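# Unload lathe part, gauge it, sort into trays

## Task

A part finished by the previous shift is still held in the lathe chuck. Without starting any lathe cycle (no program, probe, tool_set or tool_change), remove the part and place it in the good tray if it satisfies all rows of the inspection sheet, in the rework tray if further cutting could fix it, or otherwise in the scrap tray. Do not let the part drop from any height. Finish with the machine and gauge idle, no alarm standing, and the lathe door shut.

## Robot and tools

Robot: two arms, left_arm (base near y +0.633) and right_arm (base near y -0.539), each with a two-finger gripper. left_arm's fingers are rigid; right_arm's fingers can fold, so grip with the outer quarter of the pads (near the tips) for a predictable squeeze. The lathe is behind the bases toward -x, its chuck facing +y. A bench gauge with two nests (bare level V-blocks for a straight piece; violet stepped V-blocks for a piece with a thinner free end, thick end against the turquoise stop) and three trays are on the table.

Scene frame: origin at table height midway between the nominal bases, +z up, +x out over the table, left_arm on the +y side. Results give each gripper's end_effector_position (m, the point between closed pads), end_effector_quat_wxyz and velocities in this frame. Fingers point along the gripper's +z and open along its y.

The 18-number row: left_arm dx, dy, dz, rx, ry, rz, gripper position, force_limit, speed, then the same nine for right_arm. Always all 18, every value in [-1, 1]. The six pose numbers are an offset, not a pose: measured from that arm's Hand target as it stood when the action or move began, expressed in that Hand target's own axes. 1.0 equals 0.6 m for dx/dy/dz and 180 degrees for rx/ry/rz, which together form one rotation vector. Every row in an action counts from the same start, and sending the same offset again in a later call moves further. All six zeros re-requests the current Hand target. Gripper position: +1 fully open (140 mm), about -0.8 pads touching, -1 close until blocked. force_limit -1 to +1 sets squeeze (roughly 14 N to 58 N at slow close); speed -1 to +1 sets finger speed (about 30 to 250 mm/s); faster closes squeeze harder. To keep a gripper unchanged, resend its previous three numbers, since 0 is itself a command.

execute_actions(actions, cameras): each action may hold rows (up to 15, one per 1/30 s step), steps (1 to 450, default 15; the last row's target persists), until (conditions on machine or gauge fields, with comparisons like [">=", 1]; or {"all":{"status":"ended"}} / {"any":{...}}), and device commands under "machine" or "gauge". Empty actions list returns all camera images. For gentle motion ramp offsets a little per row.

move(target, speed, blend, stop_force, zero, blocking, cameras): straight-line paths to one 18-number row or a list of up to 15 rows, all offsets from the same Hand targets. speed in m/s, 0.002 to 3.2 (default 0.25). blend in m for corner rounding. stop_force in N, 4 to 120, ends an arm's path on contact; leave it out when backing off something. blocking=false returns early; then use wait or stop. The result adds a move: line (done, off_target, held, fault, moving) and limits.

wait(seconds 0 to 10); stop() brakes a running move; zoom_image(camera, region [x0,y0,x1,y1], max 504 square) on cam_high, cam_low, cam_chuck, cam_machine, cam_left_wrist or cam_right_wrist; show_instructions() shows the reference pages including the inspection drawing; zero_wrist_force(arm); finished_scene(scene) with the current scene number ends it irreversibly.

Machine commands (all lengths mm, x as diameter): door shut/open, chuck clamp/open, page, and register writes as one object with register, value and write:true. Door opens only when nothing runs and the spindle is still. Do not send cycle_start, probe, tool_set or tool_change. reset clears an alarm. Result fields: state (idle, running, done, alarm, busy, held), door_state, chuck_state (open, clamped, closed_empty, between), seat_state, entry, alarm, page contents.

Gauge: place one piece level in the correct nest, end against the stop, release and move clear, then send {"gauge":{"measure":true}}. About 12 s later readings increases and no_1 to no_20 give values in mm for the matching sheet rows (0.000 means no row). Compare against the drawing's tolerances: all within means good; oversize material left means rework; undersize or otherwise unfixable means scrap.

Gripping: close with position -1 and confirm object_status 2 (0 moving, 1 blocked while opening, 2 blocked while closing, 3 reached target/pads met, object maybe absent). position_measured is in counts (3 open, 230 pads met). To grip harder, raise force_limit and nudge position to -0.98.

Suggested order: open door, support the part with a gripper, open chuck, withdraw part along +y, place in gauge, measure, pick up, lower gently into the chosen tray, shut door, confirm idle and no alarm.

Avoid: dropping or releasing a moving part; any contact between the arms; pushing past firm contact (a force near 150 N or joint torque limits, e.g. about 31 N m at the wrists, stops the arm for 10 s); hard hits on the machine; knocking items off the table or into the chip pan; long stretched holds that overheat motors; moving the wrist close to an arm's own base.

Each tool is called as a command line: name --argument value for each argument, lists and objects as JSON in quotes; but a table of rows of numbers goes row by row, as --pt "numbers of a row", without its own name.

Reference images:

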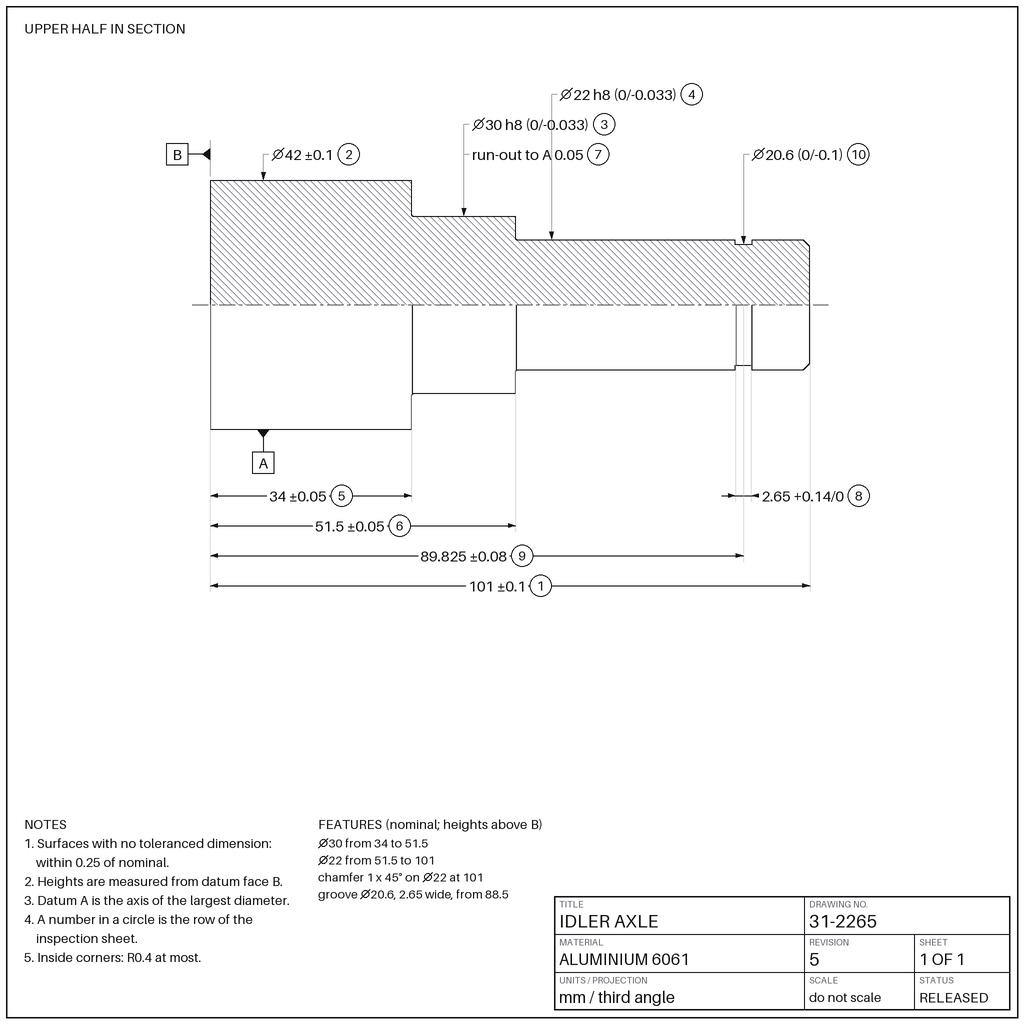

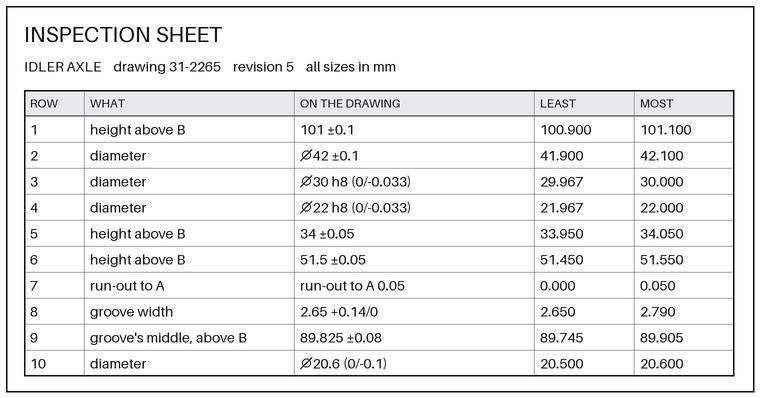

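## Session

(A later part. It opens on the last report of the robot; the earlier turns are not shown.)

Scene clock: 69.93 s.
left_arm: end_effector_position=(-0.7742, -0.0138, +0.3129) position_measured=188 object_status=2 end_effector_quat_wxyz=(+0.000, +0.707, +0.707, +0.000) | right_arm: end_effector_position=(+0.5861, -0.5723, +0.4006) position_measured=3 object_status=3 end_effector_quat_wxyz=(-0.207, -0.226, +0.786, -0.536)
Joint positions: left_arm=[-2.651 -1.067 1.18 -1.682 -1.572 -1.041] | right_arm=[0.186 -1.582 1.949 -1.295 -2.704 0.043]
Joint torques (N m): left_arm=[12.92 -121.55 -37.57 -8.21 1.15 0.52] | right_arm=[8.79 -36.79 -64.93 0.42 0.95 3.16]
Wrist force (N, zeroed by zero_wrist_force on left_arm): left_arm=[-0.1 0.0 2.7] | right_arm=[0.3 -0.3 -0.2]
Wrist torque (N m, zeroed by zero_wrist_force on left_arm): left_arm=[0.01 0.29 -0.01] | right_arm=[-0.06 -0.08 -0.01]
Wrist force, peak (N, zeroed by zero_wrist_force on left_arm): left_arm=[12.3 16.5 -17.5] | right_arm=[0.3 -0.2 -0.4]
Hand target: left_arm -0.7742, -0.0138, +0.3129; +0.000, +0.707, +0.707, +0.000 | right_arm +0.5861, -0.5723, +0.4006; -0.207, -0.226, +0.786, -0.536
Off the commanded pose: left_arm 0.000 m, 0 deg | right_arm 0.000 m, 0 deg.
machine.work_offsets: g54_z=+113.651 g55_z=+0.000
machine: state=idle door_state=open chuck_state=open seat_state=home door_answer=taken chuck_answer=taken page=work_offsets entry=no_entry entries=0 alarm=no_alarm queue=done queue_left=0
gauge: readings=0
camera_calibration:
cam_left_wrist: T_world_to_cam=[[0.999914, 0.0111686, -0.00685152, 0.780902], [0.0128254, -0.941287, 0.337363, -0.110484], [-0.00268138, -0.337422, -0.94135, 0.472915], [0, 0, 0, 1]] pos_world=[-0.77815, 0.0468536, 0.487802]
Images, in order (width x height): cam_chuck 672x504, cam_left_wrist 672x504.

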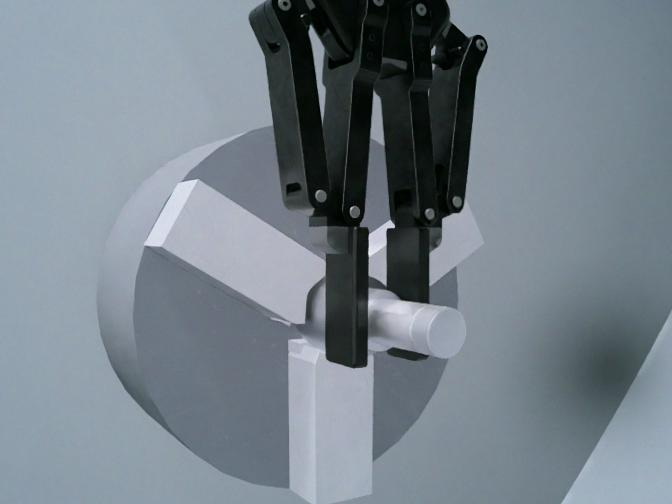

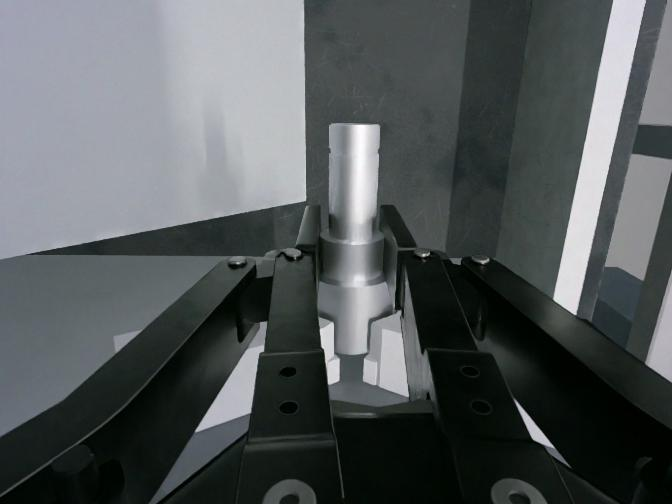

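move --pt "0.11 0 0 0 0 0 -0.98 0.2 -1 0 0 0 0 0 0 1 1 1" --pt "0.15 0.1 -0.1 0 0 0 -0.98 0.2 -1 0 0 0 0 0 0 1 1 1" --pt "0.18 0.65 -0.15 0 0 0 -0.98 0.2 -1 0 0 0 0 0 0 1 1 1" --speed '[0.05,0.12,0.25]' --blend '[0.01,0.03,0]'

move --target '[-0.073,0.81,-0.077,0,0,0.5,-0.98,0.2,-1,0,0,0,0,0,0,1,1,1]' --speed 0.25 --cameras '["cam_high","cam_left_wrist"]'

Scene clock: 76.83 s.
left_arm: end_effector_position=(-0.3843, +0.0940, +0.4029) position_measured=188 object_status=2 end_effector_quat_wxyz=(+0.000, +0.707, +0.707, +0.000) | right_arm: end_effector_position=(+0.5861, -0.5723, +0.4006) position_measured=3 object_status=3 end_effector_quat_wxyz=(-0.207, -0.226, +0.786, -0.536)
Joint positions: left_arm=[-2.482 -1.667 1.749 -1.653 -1.572 -0.872] | right_arm=[0.186 -1.582 1.949 -1.295 -2.704 0.043]
Joint torques (N m): left_arm=[12.25 -62.94 -36.89 -1.65 -2.39 1.52] | right_arm=[9.77 -35.34 -65.68 -0.14 1.02 2.97]
Wrist force (N, zeroed by zero_wrist_force on left_arm): left_arm=[-1.3 -0.3 2.1] | right_arm=[0.2 -0.4 -0.3]
Wrist torque (N m, zeroed by zero_wrist_force on left_arm): left_arm=[-0.08 0.37 -0.15] | right_arm=[-0.07 -0.06 0.00]
Wrist force, peak (N, zeroed by zero_wrist_force on left_arm): left_arm=[-0.7 -1.2 3.3] | right_arm=[0.4 -0.3 -0.3]
Hand target: left_arm -0.3841, +0.0940, +0.4029; +0.000, +0.707, +0.707, +0.000 | right_arm +0.5861, -0.5723, +0.4006; -0.207, -0.226, +0.786, -0.536
Off the commanded pose: left_arm 0.000 m, 0 deg | right_arm 0.000 m, 0 deg.
machine.work_offsets: g54_z=+113.651 g55_z=+0.000
machine: state=idle door_state=open chuck_state=open seat_state=open door_answer=taken chuck_answer=taken page=work_offsets entry=no_entry entries=0 alarm=no_alarm queue=done queue_left=0
gauge: readings=0
move: done

Scene clock: 80.70 s.
left_arm: end_effector_position=(+0.1019, +0.0501, +0.4489) position_measured=188 object_status=2 end_effector_quat_wxyz=(-0.001, +1.000, +0.000, +0.000) | right_arm: end_effector_position=(+0.5861, -0.5723, +0.4006) position_measured=3 object_status=3 end_effector_quat_wxyz=(-0.207, -0.226, +0.786, -0.536)
Joint positions: left_arm=[-1.712 -1.773 1.758 -1.554 -1.571 1.468] | right_arm=[0.186 -1.582 1.949 -1.295 -2.704 0.043]
Joint torques (N m): left_arm=[11.56 -28.87 -63.78 -1.66 -2.45 1.23] | right_arm=[7.27 -35.93 -65.62 0.12 0.58 3.1]
Wrist force (N, zeroed by zero_wrist_force on left_arm): left_arm=[-1.5 0.8 2.5] | right_arm=[0.2 -0.4 -0.3]
Wrist torque (N m, zeroed by zero_wrist_force on left_arm): left_arm=[0.15 0.27 -0.17] | right_arm=[-0.08 -0.06 0.00]
Wrist force, peak (N, zeroed by zero_wrist_force on left_arm): left_arm=[-1.8 1.2 2.3] | right_arm=[0.1 -0.4 -0.6]
Hand target: left_arm +0.1019, +0.0501, +0.4489; -0.001, +1.000, +0.000, +0.000 | right_arm +0.5861, -0.5723, +0.4006; -0.207, -0.226, +0.786, -0.536
Off the commanded pose: left_arm 0.000 m, 0 deg | right_arm 0.000 m, 0 deg.
machine.work_offsets: g54_z=+113.651 g55_z=+0.000
machine: state=idle door_state=open chuck_state=open seat_state=open door_answer=taken chuck_answer=taken page=work_offsets entry=no_entry entries=0 alarm=no_alarm queue=done queue_left=0
gauge: readings=0
move: done
camera_calibration:
cam_left_wrist: T_world_to_cam=[[0.0113591, -0.999905, -0.00778891, 0.0569534], [-0.940814, -0.0133259, 0.338662, -0.0574738], [-0.338733, 0.00348102, -0.940876, 0.641733], [0, 0, 0, 1]] pos_world=[0.162657, 0.0539482, 0.623699]
Images, in order (width x height): cam_high 672x504, cam_left_wrist 672x504.

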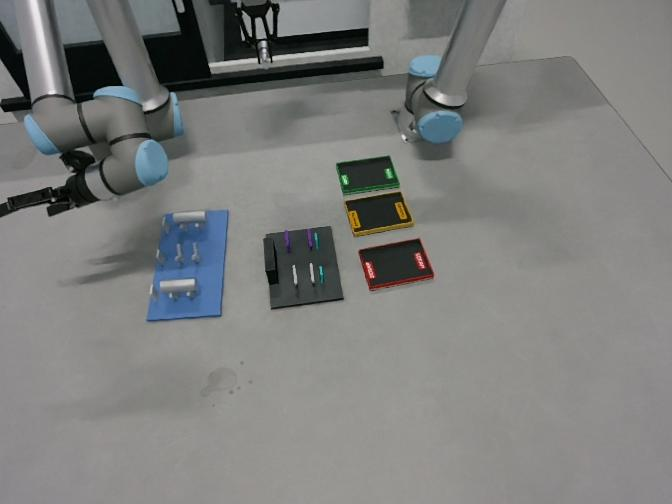

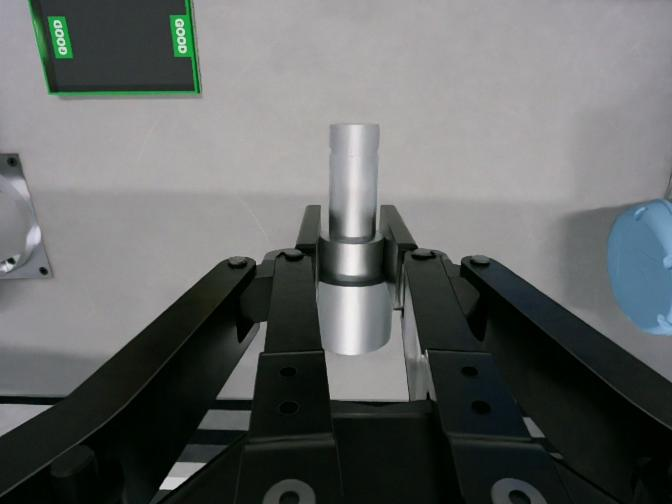

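move --target '[0.7285,-0.0265,0.248,0,0,0.5,-0.98,0.2,-1,0,0,0,0,0,0,1,1,1]' --speed 0.25

execute_actions --actions '[{"machine":{"door":"shut"},"rows":[[0,0,0.16,0,0,0,-0.98,0.2,-1,0,0,0,0,0,0,1,1,1]],"steps":3}]'

Scene clock: 86.57 s.
left_arm: end_effector_position=(+0.5389, +0.0661, +0.3001) position_measured=188 object_status=2 end_effector_quat_wxyz=(+0.000, +0.707, -0.707, +0.000) | right_arm: end_effector_position=(+0.5861, -0.5723, +0.4006) position_measured=3 object_status=3 end_effector_quat_wxyz=(-0.207, -0.226, +0.786, -0.536)
Joint positions: left_arm=[-1.059 -1.408 1.664 -1.825 -1.57 3.692] | right_arm=[0.186 -1.582 1.949 -1.295 -2.704 0.043]
Joint torques (N m): left_arm=[12.21 -64.08 -62.22 -7.63 -2.28 1.75] | right_arm=[6.32 -37.37 -65.17 -0.15 0.94 3.11]
Wrist force (N, zeroed by zero_wrist_force on left_arm): left_arm=[-1.0 -0.3 1.9] | right_arm=[0.1 -0.2 -0.2]
Wrist torque (N m, zeroed by zero_wrist_force on left_arm): left_arm=[-0.09 0.15 -0.27] | right_arm=[-0.03 -0.05 0.00]
Wrist force, peak (N, zeroed by zero_wrist_force on left_arm): left_arm=[-1.7 0.2 3.1] | right_arm=[0.2 -0.3 -0.7]
Hand target: left_arm +0.5390, +0.0661, +0.3001; +0.000, +0.707, -0.707, +0.000 | right_arm +0.5861, -0.5723, +0.4006; -0.207, -0.226, +0.786, -0.536
Off the commanded pose: left_arm 0.000 m, 0 deg | right_arm 0.000 m, 0 deg.
machine.work_offsets: g54_z=+113.651 g55_z=+0.000
machine: state=idle door_state=open chuck_state=open seat_state=open door_answer=taken chuck_answer=taken page=work_offsets entry=no_entry entries=0 alarm=no_alarm queue=done queue_left=0
gauge: readings=0
move: done

Scene clock: 87.30 s.
left_arm: end_effector_position=(+0.5339, +0.0736, +0.2099) position_measured=188 object_status=2 end_effector_quat_wxyz=(-0.001, +0.707, -0.707, -0.007) | right_arm: end_effector_position=(+0.5861, -0.5723, +0.4006) position_measured=3 object_status=3 end_effector_quat_wxyz=(-0.207, -0.226, +0.786, -0.536)
Joint positions: left_arm=[-1.059 -1.368 1.779 -1.969 -1.571 3.692] | right_arm=[0.186 -1.582 1.949 -1.295 -2.704 0.043]
Joint torques (N m): left_arm=[-9.85 -63.35 -32.75 -7.6 -2.55 -0.98] | right_arm=[7.86 -37.78 -65.23 -0.05 0.6 3.29]
Wrist force (N, zeroed by zero_wrist_force on left_arm): left_arm=[-0.9 -0.6 2.2] | right_arm=[0.0 -0.2 -0.3]
Wrist torque (N m, zeroed by zero_wrist_force on left_arm): left_arm=[-0.18 0.19 -0.27] | right_arm=[-0.03 -0.03 0.00]
Wrist force, peak (N, zeroed by zero_wrist_force on left_arm): left_arm=[-2.0 0.1 -21.7] | right_arm=[0.0 -0.1 -0.5]
Hand target: left_arm +0.5389, +0.0662, +0.2041; +0.000, +0.707, -0.707, +0.000 | right_arm +0.5861, -0.5723, +0.4006; -0.207, -0.226, +0.786, -0.536
Off the commanded pose: left_arm 0.011 m, 1 deg | right_arm 0.000 m, 0 deg.
machine.work_offsets: g54_z=+113.651 g55_z=+0.000
machine: state=idle door_state=between chuck_state=open seat_state=open door_answer=taken chuck_answer=taken page=work_offsets entry=no_entry entries=0 alarm=no_alarm queue=running queue_left=0
gauge: readings=0

wait --seconds 0.5 --cameras '["cam_low","cam_left_wrist"]'

zoom_image --camera "cam_low" --region '[250, 150, 390, 270]'

zoom_image --camera "cam_left_wrist" --region '[230, 90, 450, 370]'

Scene clock: 88.80 s.
left_arm: end_effector_position=(+0.5339, +0.0736, +0.2097) position_measured=188 object_status=2 end_effector_quat_wxyz=(-0.001, +0.707, -0.707, -0.007) | right_arm: end_effector_position=(+0.5861, -0.5723, +0.4006) position_measured=3 object_status=3 end_effector_quat_wxyz=(-0.207, -0.226, +0.786, -0.536)
Joint positions: left_arm=[-1.059 -1.368 1.78 -1.969 -1.571 3.692] | right_arm=[0.186 -1.582 1.949 -1.295 -2.704 0.043]
Joint torques (N m): left_arm=[-10.28 -64.94 -32.87 -8.16 -2.33 -0.75] | right_arm=[7.19 -37.57 -64.5 0.12 0.52 2.94]
Wrist force (N, zeroed by zero_wrist_force on left_arm): left_arm=[-1.5 -0.5 2.6] | right_arm=[0.4 -0.3 -0.5]
Wrist torque (N m, zeroed by zero_wrist_force on left_arm): left_arm=[-0.16 0.32 -0.27] | right_arm=[-0.04 -0.10 -0.01]
Wrist force, peak (N, zeroed by zero_wrist_force on left_arm): left_arm=[-1.5 -0.5 2.6] | right_arm=[0.4 -0.3 -0.5]
Hand target: left_arm +0.5389, +0.0662, +0.2041; +0.000, +0.707, -0.707, +0.000 | right_arm +0.5861, -0.5723, +0.4006; -0.207, -0.226, +0.786, -0.536
Tool commands: left_gripper/position=-0.98 left_gripper/force_limit=+0.2 left_gripper/speed=-1.0 right_gripper/position=+1.0 right_gripper/force_limit=+1.0 right_gripper/speed=+1.0
Off the commanded pose: left_arm 0.011 m, 1 deg | right_arm 0.000 m, 0 deg.
machine.work_offsets: g54_z=+113.651 g55_z=+0.000
machine: state=idle door_state=shut chuck_state=open seat_state=open door_answer=taken chuck_answer=taken page=work_offsets entry=no_entry entries=0 alarm=no_alarm queue=running queue_left=0
gauge: readings=0
wait: 0.50 s; at rest from the start
camera_calibration:
cam_left_wrist: T_world_to_cam=[[-0.999937, -0.0111897, 0.000755435, 0.539064], [-0.0102207, 0.936934, 0.349356, -0.138624], [-0.00461697, 0.349327, -0.93699, 0.358393], [0, 0, 0, 1]] pos_world=[0.539268, 0.0107169, 0.383833]
Images, in order (width x height): cam_low 672x504, cam_left_wrist 672x504.

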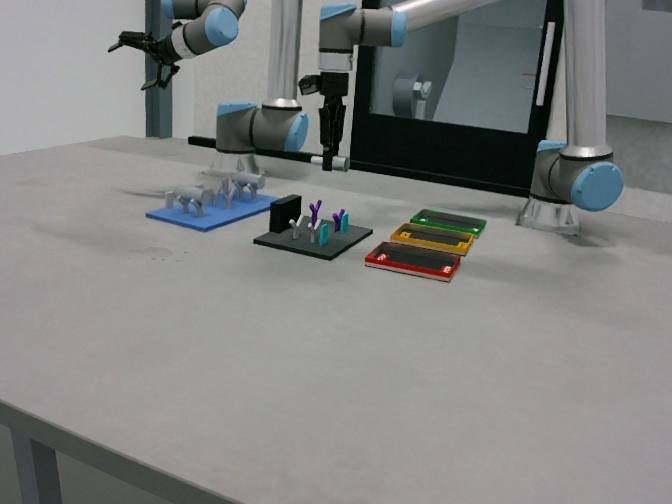

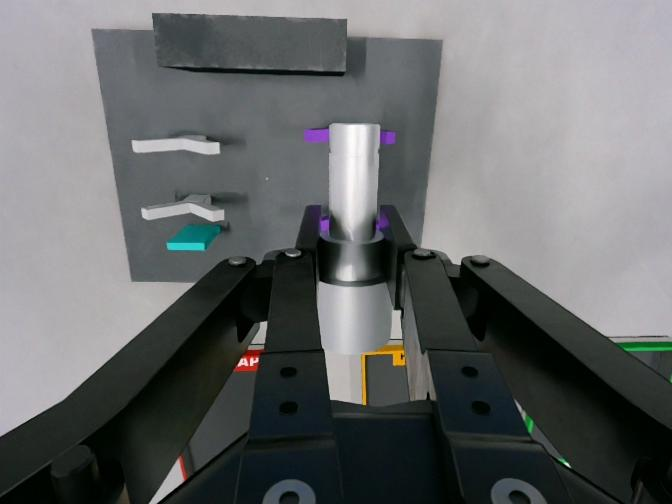

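Scaled by 3.600 from the camera's 672x504 image, which has a finer 960x720 frame.

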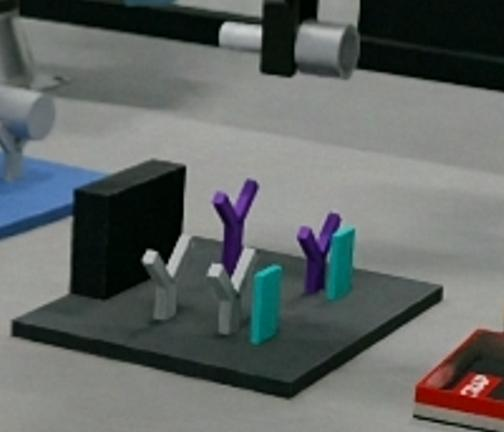

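Scaled by 1.800 from the camera's 672x504 image, which has a finer 960x720 frame.

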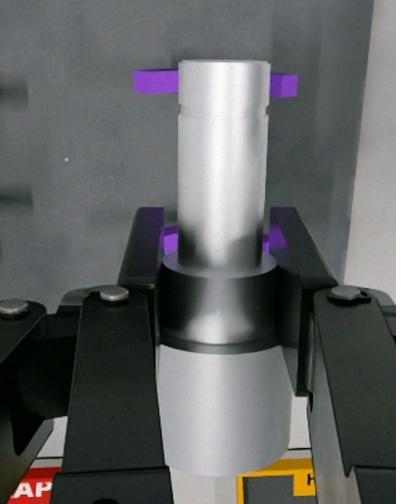

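move --target '[0,0.009,0.1,0,0,0,-0.98,0.2,-1,0,0,0,0,0,0,1,1,1]' --speed 0.08 --cameras '["cam_low","cam_left_wrist","cam_high"]'

zoom_image --camera "cam_low" --region '[270, 170, 390, 260]'

zoom_image --camera "cam_left_wrist" --region '[230, 90, 450, 370]'

zoom_image --camera "cam_high" --region '[260, 170, 360, 310]'

Scene clock: 95.40 s.
left_arm: end_effector_position=(+0.5335, +0.0663, +0.1442) position_measured=188 object_status=2 end_effector_quat_wxyz=(+0.000, +0.707, -0.707, -0.001) | right_arm: end_effector_position=(+0.5861, -0.5723, +0.4006) position_measured=3 object_status=3 end_effector_quat_wxyz=(-0.207, -0.226, +0.786, -0.536)
Joint positions: left_arm=[-1.065 -1.315 1.845 -2.099 -1.57 3.686] | right_arm=[0.186 -1.582 1.949 -1.295 -2.704 0.043]
Joint torques (N m): left_arm=[-10.03 -65.37 -31.57 -7.78 1.83 -1.18] | right_arm=[6.97 -36.34 -65.44 -0.26 0.56 3.08]
Wrist force (N, zeroed by zero_wrist_force on left_arm): left_arm=[-1.2 -0.1 2.2] | right_arm=[0.1 -0.4 -0.3]
Wrist torque (N m, zeroed by zero_wrist_force on left_arm): left_arm=[-0.11 0.26 -0.28] | right_arm=[-0.07 -0.03 -0.01]
Wrist force, peak (N, zeroed by zero_wrist_force on left_arm): left_arm=[-1.4 -0.3 3.5] | right_arm=[0.3 -0.5 -0.5]
Hand target: left_arm +0.5335, +0.0663, +0.1441; +0.000, +0.707, -0.707, +0.000 | right_arm +0.5861, -0.5723, +0.4006; -0.207, -0.226, +0.786, -0.536
Off the commanded pose: left_arm 0.000 m, 0 deg | right_arm 0.000 m, 0 deg.
machine.work_offsets: g54_z=+113.651 g55_z=+0.000
machine: state=idle door_state=shut chuck_state=open seat_state=open door_answer=taken chuck_answer=taken page=work_offsets entry=no_entry entries=0 alarm=no_alarm queue=done queue_left=0
gauge: readings=0
move: done
camera_calibration:
cam_left_wrist: T_world_to_cam=[[-0.999917, -0.0112279, -0.0063734, 0.539698], [-0.0127251, 0.940494, 0.339572, -0.106378], [0.00218144, 0.339625, -0.940558, 0.296996], [0, 0, 0, 1]] pos_world=[0.537652, 0.00524078, 0.318905]
Images, in order (width x height): cam_high 672x504, cam_low 672x504, cam_left_wrist 672x504.

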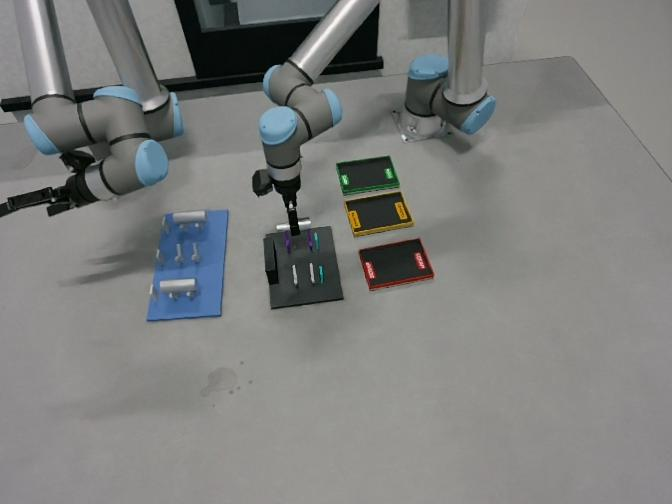

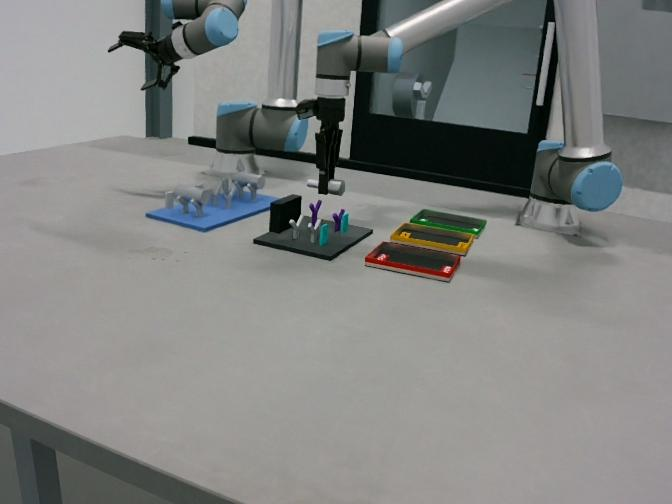

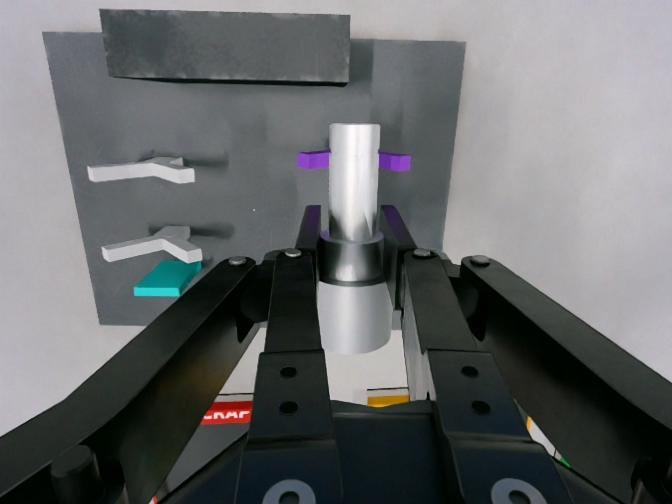

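Scaled by 4.200 from the camera's 672x504 image, which has a finer 960x720 frame.

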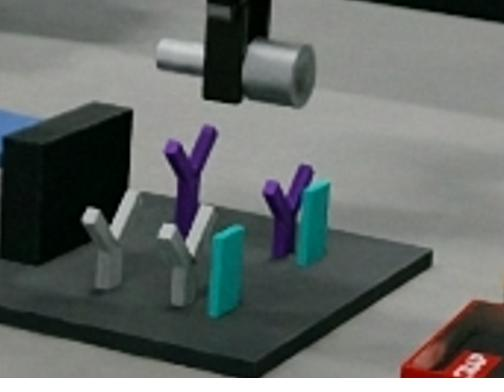

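Scaled by 1.800 from the camera's 672x504 image, which has a finer 960x720 frame.

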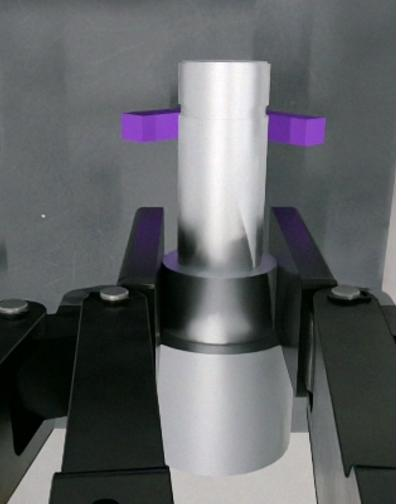

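Scaled by 3.600 from the camera's 672x504 image, which has a finer 960x720 frame.

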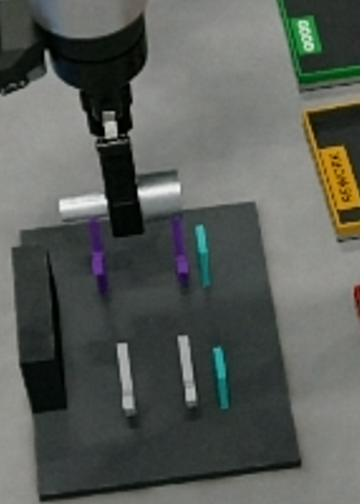

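move --target '[0,0,0.045,0,0,0,-0.98,0.2,-1,0,0,0,0,0,0,1,1,1]' --speed 0.08 --cameras '["cam_low"]'

move --target '[0,0,0.065,0,0,0,-0.98,0.2,-1,0,0,0,0,0,0,1,1,1]' --speed 0.009 --stop_force 6 --cameras '["cam_low"]'

zoom_image --camera "cam_low" --region '[270, 170, 390, 260]'

Scene clock: 107.37 s.
left_arm: end_effector_position=(+0.5335, +0.0663, +0.1172) position_measured=188 object_status=2 end_effector_quat_wxyz=(+0.000, +0.707, -0.707, +0.000) | right_arm: end_effector_position=(+0.5861, -0.5723, +0.4006) position_measured=3 object_status=3 end_effector_quat_wxyz=(-0.207, -0.226, +0.786, -0.536)
Joint positions: left_arm=[-1.065 -1.291 1.868 -2.147 -1.57 3.686] | right_arm=[0.186 -1.582 1.949 -1.295 -2.704 0.043]
Joint torques (N m): left_arm=[-6.52 -67.29 -29.57 -7.7 1.62 -0.51] | right_arm=[7.93 -37.37 -64.76 0.05 0.57 2.75]
Wrist force (N, zeroed by zero_wrist_force on left_arm): left_arm=[-1.3 -0.1 2.4] | right_arm=[0.0 -0.3 -0.4]
Wrist torque (N m, zeroed by zero_wrist_force on left_arm): left_arm=[-0.08 0.30 -0.28] | right_arm=[-0.06 -0.01 0.00]
Wrist force, peak (N, zeroed by zero_wrist_force on left_arm): left_arm=[-1.6 -0.1 3.0] | right_arm=[0.1 -0.3 -0.8]
Hand target: left_arm +0.5335, +0.0663, +0.1171; +0.000, +0.707, -0.707, +0.000 | right_arm +0.5861, -0.5723, +0.4006; -0.207, -0.226, +0.786, -0.536
Off the commanded pose: left_arm 0.000 m, 0 deg | right_arm 0.000 m, 0 deg.
machine.work_offsets: g54_z=+113.651 g55_z=+0.000
machine: state=idle door_state=shut chuck_state=open seat_state=open door_answer=taken chuck_answer=taken page=work_offsets entry=no_entry entries=0 alarm=no_alarm queue=done queue_left=0
gauge: readings=0
move: done
Images, in order (width x height): cam_low 672x504.

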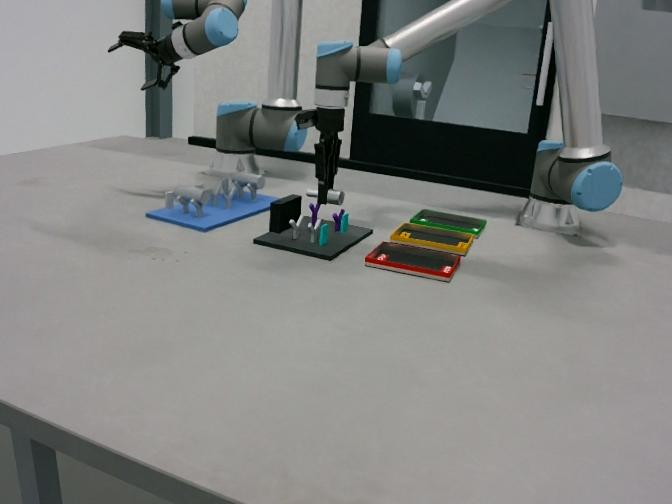

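Scene clock: 112.30 s.
left_arm: end_effector_position=(+0.5335, +0.0663, +0.0851) position_measured=188 object_status=2 end_effector_quat_wxyz=(+0.000, +0.707, -0.707, -0.001) | right_arm: end_effector_position=(+0.5861, -0.5723, +0.4006) position_measured=3 object_status=3 end_effector_quat_wxyz=(-0.207, -0.226, +0.786, -0.536)
Joint positions: left_arm=[-1.065 -1.26 1.893 -2.203 -1.57 3.686] | right_arm=[0.186 -1.582 1.949 -1.295 -2.704 0.043]
Joint torques (N m): left_arm=[4.14 -88.98 -53.86 -2.21 1.34 0.69] | right_arm=[7.17 -35.03 -64.69 -0.32 0.62 2.64]
Wrist force (N, zeroed by zero_wrist_force on left_arm): left_arm=[-2.2 4.6 -3.6] | right_arm=[0.2 -0.4 -0.5]
Wrist torque (N m, zeroed by zero_wrist_force on left_arm): left_arm=[-0.12 0.49 -0.10] | right_arm=[-0.07 -0.04 0.00]
Wrist force, peak (N, zeroed by zero_wrist_force on left_arm): left_arm=[-3.8 5.9 -8.5] | right_arm=[0.4 -0.3 -0.8]
Hand target: left_arm +0.5335, +0.0663, +0.0851; +0.000, +0.707, -0.707, +0.000 (not the last commanded pose) | right_arm +0.5861, -0.5723, +0.4006; -0.207, -0.226, +0.786, -0.536
Off the commanded pose: left_arm 0.007 m, 0 deg | right_arm 0.000 m, 0 deg.
machine.work_offsets: g54_z=+113.651 g55_z=+0.000
machine: state=idle door_state=shut chuck_state=open seat_state=open door_answer=taken chuck_answer=taken page=work_offsets entry=no_entry entries=0 alarm=no_alarm queue=done queue_left=0
gauge: readings=0
move: contact (left_arm)
Images, in order (width x height): cam_low 672x504.

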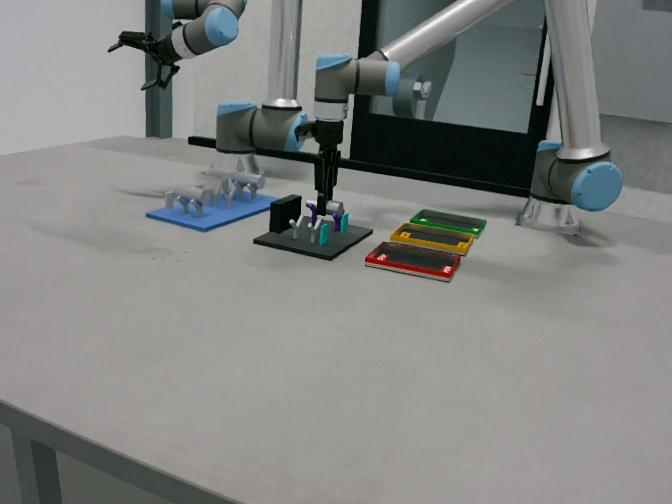

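Scaled by 4.200 from the camera's 672x504 image, which has a finer 960x720 frame.

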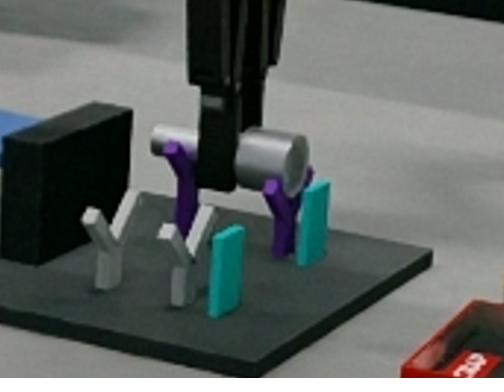

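execute_actions --actions '[{"rows":[[0,0,0,0,0,0,-0.38,0.2,-1,0,0,0,0,0,0,1,1,1]],"steps":30},{"rows":[[0,0,0,0,0,0,-1,-1,-1,0,0,0,0,0,0,1,1,1]],"steps":60}]' --cameras '["cam_low"]'

zoom_image --camera "cam_low" --region '[270, 170, 390, 260]'

Scene clock: 116.57 s.
left_arm: end_effector_position=(+0.5335, +0.0663, +0.0851) position_measured=186 object_status=2 end_effector_quat_wxyz=(+0.000, +0.707, -0.707, +0.000) | right_arm: end_effector_position=(+0.5861, -0.5723, +0.4006) position_measured=3 object_status=3 end_effector_quat_wxyz=(-0.207, -0.226, +0.786, -0.536)
Joint positions: left_arm=[-1.065 -1.26 1.893 -2.203 -1.57 3.686] | right_arm=[0.186 -1.582 1.949 -1.295 -2.704 0.043]
Joint torques (N m): left_arm=[3.71 -66.2 -48.94 -6.54 1.6 0.78] | right_arm=[4.62 -37.55 -64.72 -0.71 0.59 2.95]
Wrist force (N, zeroed by zero_wrist_force on left_arm): left_arm=[-5.5 19.0 -11.0] | right_arm=[0.2 -0.4 -0.3]
Wrist torque (N m, zeroed by zero_wrist_force on left_arm): left_arm=[-0.45 0.17 -0.12] | right_arm=[-0.07 -0.06 0.00]
Wrist force, peak (N, zeroed by zero_wrist_force on left_arm): left_arm=[-5.9 19.1 -11.5] | right_arm=[-0.1 -0.6 -0.6]
Hand target: left_arm +0.5335, +0.0663, +0.0851; +0.000, +0.707, -0.707, +0.000 | right_arm +0.5861, -0.5723, +0.4006; -0.207, -0.226, +0.786, -0.536
Off the commanded pose: left_arm 0.000 m, 0 deg | right_arm 0.000 m, 0 deg.
machine.work_offsets: g54_z=+113.651 g55_z=+0.000
machine: state=idle door_state=shut chuck_state=open seat_state=open door_answer=taken chuck_answer=taken page=work_offsets entry=no_entry entries=0 alarm=no_alarm queue=done queue_left=0
gauge: readings=0
Images, in order (width x height): cam_low 672x504.

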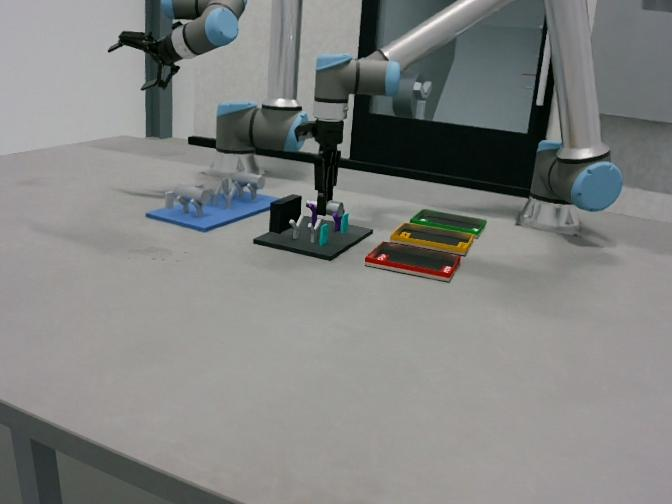

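Scaled by 4.200 from the camera's 672x504 image, which has a finer 960x720 frame.

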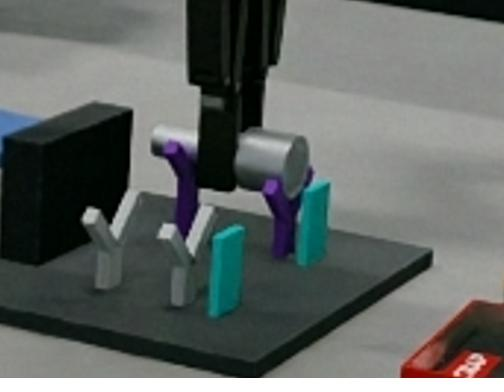

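move --target '[0,0.0016,0,0,0,0,-1,-1,-1,0,0,0,0,0,0,1,1,1]' --speed 0.005

move --target '[-0.025,0,0,0,0,0,-1,-1,-1,0,0,0,0,0,0,1,1,1]' --speed 0.006 --stop_force 12 --cameras '["cam_low"]'

zoom_image --camera "cam_low" --region '[270, 170, 390, 260]'

Scene clock: 119.23 s.
left_arm: end_effector_position=(+0.5326, +0.0663, +0.0851) position_measured=186 object_status=2 end_effector_quat_wxyz=(+0.000, +0.707, -0.707, +0.000) | right_arm: end_effector_position=(+0.5861, -0.5723, +0.4006) position_measured=3 object_status=3 end_effector_quat_wxyz=(-0.207, -0.226, +0.786, -0.536)
Joint positions: left_arm=[-1.066 -1.261 1.895 -2.203 -1.57 3.685] | right_arm=[0.186 -1.582 1.949 -1.295 -2.704 0.043]
Joint torques (N m): left_arm=[-10.74 -91.49 -23.8 -5.67 1.54 -0.96] | right_arm=[8.21 -37.9 -64.6 -0.12 0.35 2.94]
Wrist force (N, zeroed by zero_wrist_force on left_arm): left_arm=[1.0 0.4 -1.7] | right_arm=[0.0 -0.3 -0.2]
Wrist torque (N m, zeroed by zero_wrist_force on left_arm): left_arm=[0.58 0.26 -0.07] | right_arm=[-0.04 -0.01 -0.01]
Wrist force, peak (N, zeroed by zero_wrist_force on left_arm): left_arm=[-5.9 19.3 -11.6] | right_arm=[0.1 -0.4 -0.7]
Hand target: left_arm +0.5325, +0.0663, +0.0851; +0.000, +0.707, -0.707, +0.000 | right_arm +0.5861, -0.5723, +0.4006; -0.207, -0.226, +0.786, -0.536
Off the commanded pose: left_arm 0.000 m, 0 deg | right_arm 0.000 m, 0 deg.
machine.work_offsets: g54_z=+113.651 g55_z=+0.000
machine: state=idle door_state=shut chuck_state=open seat_state=open door_answer=taken chuck_answer=taken page=work_offsets entry=no_entry entries=0 alarm=no_alarm queue=done queue_left=0
gauge: readings=0
move: done

Scene clock: 122.87 s.
left_arm: end_effector_position=(+0.5326, +0.0799, +0.0852) position_measured=186 object_status=2 end_effector_quat_wxyz=(+0.000, +0.707, -0.707, +0.000) | right_arm: end_effector_position=(+0.5861, -0.5723, +0.4006) position_measured=3 object_status=3 end_effector_quat_wxyz=(-0.207, -0.226, +0.786, -0.536)
Joint positions: left_arm=[-1.056 -1.275 1.914 -2.209 -1.57 3.695] | right_arm=[0.186 -1.582 1.949 -1.295 -2.704 0.043]
Joint torques (N m): left_arm=[-5.44 -62.76 -45.24 1.46 1.96 -0.97] | right_arm=[4.86 -37.93 -65.5 -0.54 0.58 3.04]
Wrist force (N, zeroed by zero_wrist_force on left_arm): left_arm=[10.1 -0.1 -1.4] | right_arm=[0.1 -0.2 -0.3]
Wrist torque (N m, zeroed by zero_wrist_force on left_arm): left_arm=[0.58 0.36 0.07] | right_arm=[-0.03 -0.04 0.00]
Wrist force, peak (N, zeroed by zero_wrist_force on left_arm): left_arm=[13.2 -1.1 -3.0] | right_arm=[0.3 -0.3 -0.7]
Hand target: left_arm +0.5326, +0.0799, +0.0852; +0.000, +0.707, -0.707, +0.000 (not the last commanded pose) | right_arm +0.5861, -0.5723, +0.4006; -0.207, -0.226, +0.786, -0.536
Off the commanded pose: left_arm 0.001 m, 0 deg | right_arm 0.000 m, 0 deg.
machine.work_offsets: g54_z=+113.651 g55_z=+0.000
machine: state=idle door_state=shut chuck_state=open seat_state=open door_answer=taken chuck_answer=taken page=work_offsets entry=no_entry entries=0 alarm=no_alarm queue=done queue_left=0
gauge: readings=0
move: contact (left_arm)
Images, in order (width x height): cam_low 672x504.

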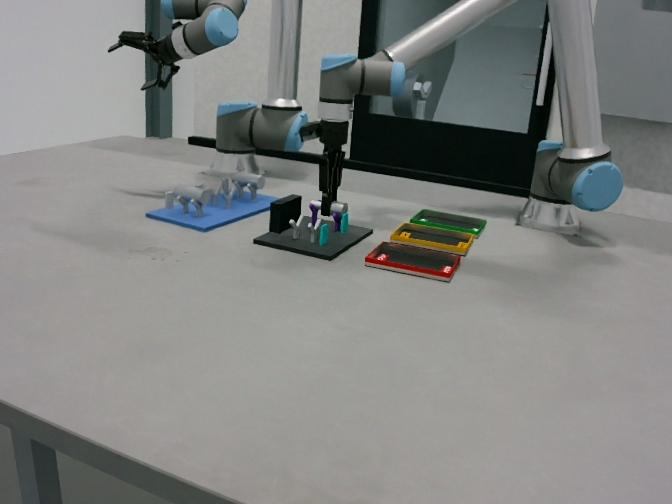

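Scaled by 4.200 from the camera's 672x504 image, which has a finer 960x720 frame.

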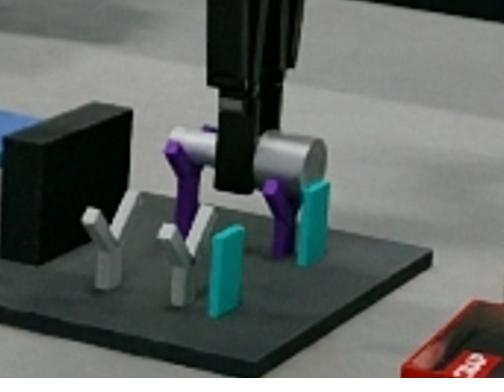

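zoom_image --camera "cam_low" --region '[300, 190, 360, 240]'

execute_actions --actions '[]' --cameras '["cam_machine","cam_high","cam_left_wrist"]'

zoom_image --camera "cam_high" --region '[260, 180, 380, 270]'

Scaled by 8.400 from the camera's 672x504 image, which has a finer 960x720 frame.

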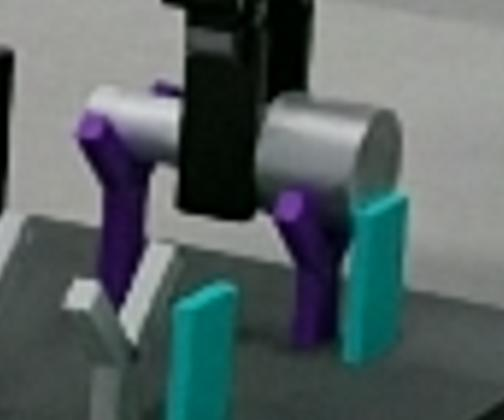

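Scene clock: 125.20 s.
left_arm: end_effector_position=(+0.5326, +0.0799, +0.0852) position_measured=186 object_status=2 end_effector_quat_wxyz=(+0.000, +0.707, -0.707, +0.000) | right_arm: end_effector_position=(+0.5861, -0.5723, +0.4006) position_measured=3 object_status=3 end_effector_quat_wxyz=(-0.207, -0.226, +0.786, -0.536)
Joint positions: left_arm=[-1.056 -1.275 1.914 -2.209 -1.57 3.695] | right_arm=[0.186 -1.582 1.949 -1.295 -2.704 0.043]
Joint velocities: within noise
Joint torques (N m): left_arm=[-4.71 -63.13 -45.17 1.33 2.02 -1.08] | right_arm=[5.31 -37.63 -65.57 -0.13 0.16 2.78]
Wrist force (N, zeroed by zero_wrist_force on left_arm): left_arm=[10.2 0.0 -2.3] | right_arm=[-0.2 -0.3 -0.6]
Wrist torque (N m, zeroed by zero_wrist_force on left_arm): left_arm=[0.66 0.30 0.08] | right_arm=[-0.05 0.03 0.00]
Wrist force, peak (N, zeroed by zero_wrist_force on left_arm): left_arm=[10.3 -0.3 -2.1] | right_arm=[0.2 -0.3 -0.8]
Hand target: left_arm +0.5326, +0.0799, +0.0852; +0.000, +0.707, -0.707, +0.000 (not the last commanded pose) | right_arm +0.5861, -0.5723, +0.4006; -0.207, -0.226, +0.786, -0.536
Tool commands: left_gripper/position=-1.0 left_gripper/force_limit=-1.0 left_gripper/speed=-1.0 right_gripper/position=+1.0 right_gripper/force_limit=+1.0 right_gripper/speed=+1.0
Off the commanded pose: left_arm 0.001 m, 0 deg | right_arm 0.000 m, 0 deg.
machine.work_offsets: g54_z=+113.651 g55_z=+0.000
machine: state=idle door_state=shut chuck_state=open seat_state=open door_answer=taken chuck_answer=taken page=work_offsets entry=no_entry entries=0 alarm=no_alarm queue=done queue_left=0
gauge: readings=0
camera_calibration:
cam_left_wrist: T_world_to_cam=[[-0.999916, -0.0111614, -0.00655935, 0.538522], [-0.0127252, 0.940559, 0.339393, -0.099196], [0.00238136, 0.339448, -0.940622, 0.236764], [0, 0, 0, 1]] pos_world=[0.536651, 0.0189415, 0.259904]
Images, in order (width x height): cam_high 672x504, cam_machine 672x504, cam_left_wrist 672x504.

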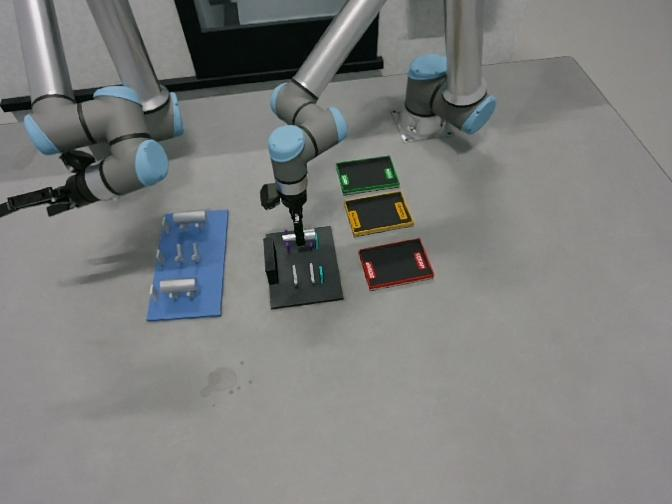

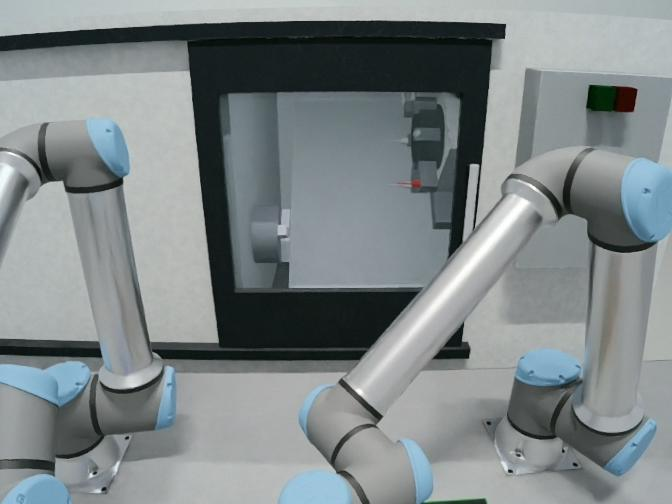

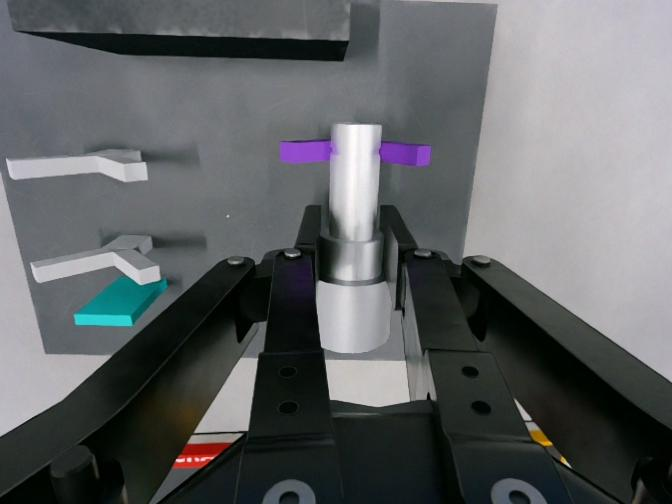

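Scaled by 4.200 from the camera's 672x504 image, which has a finer 960x720 frame.

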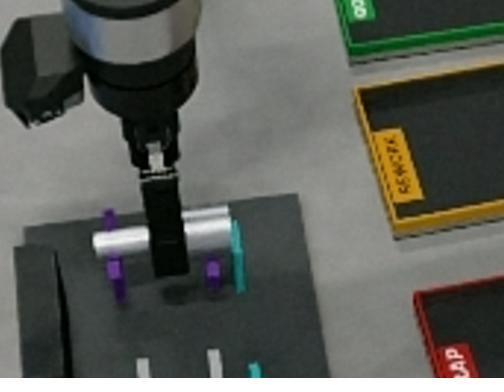

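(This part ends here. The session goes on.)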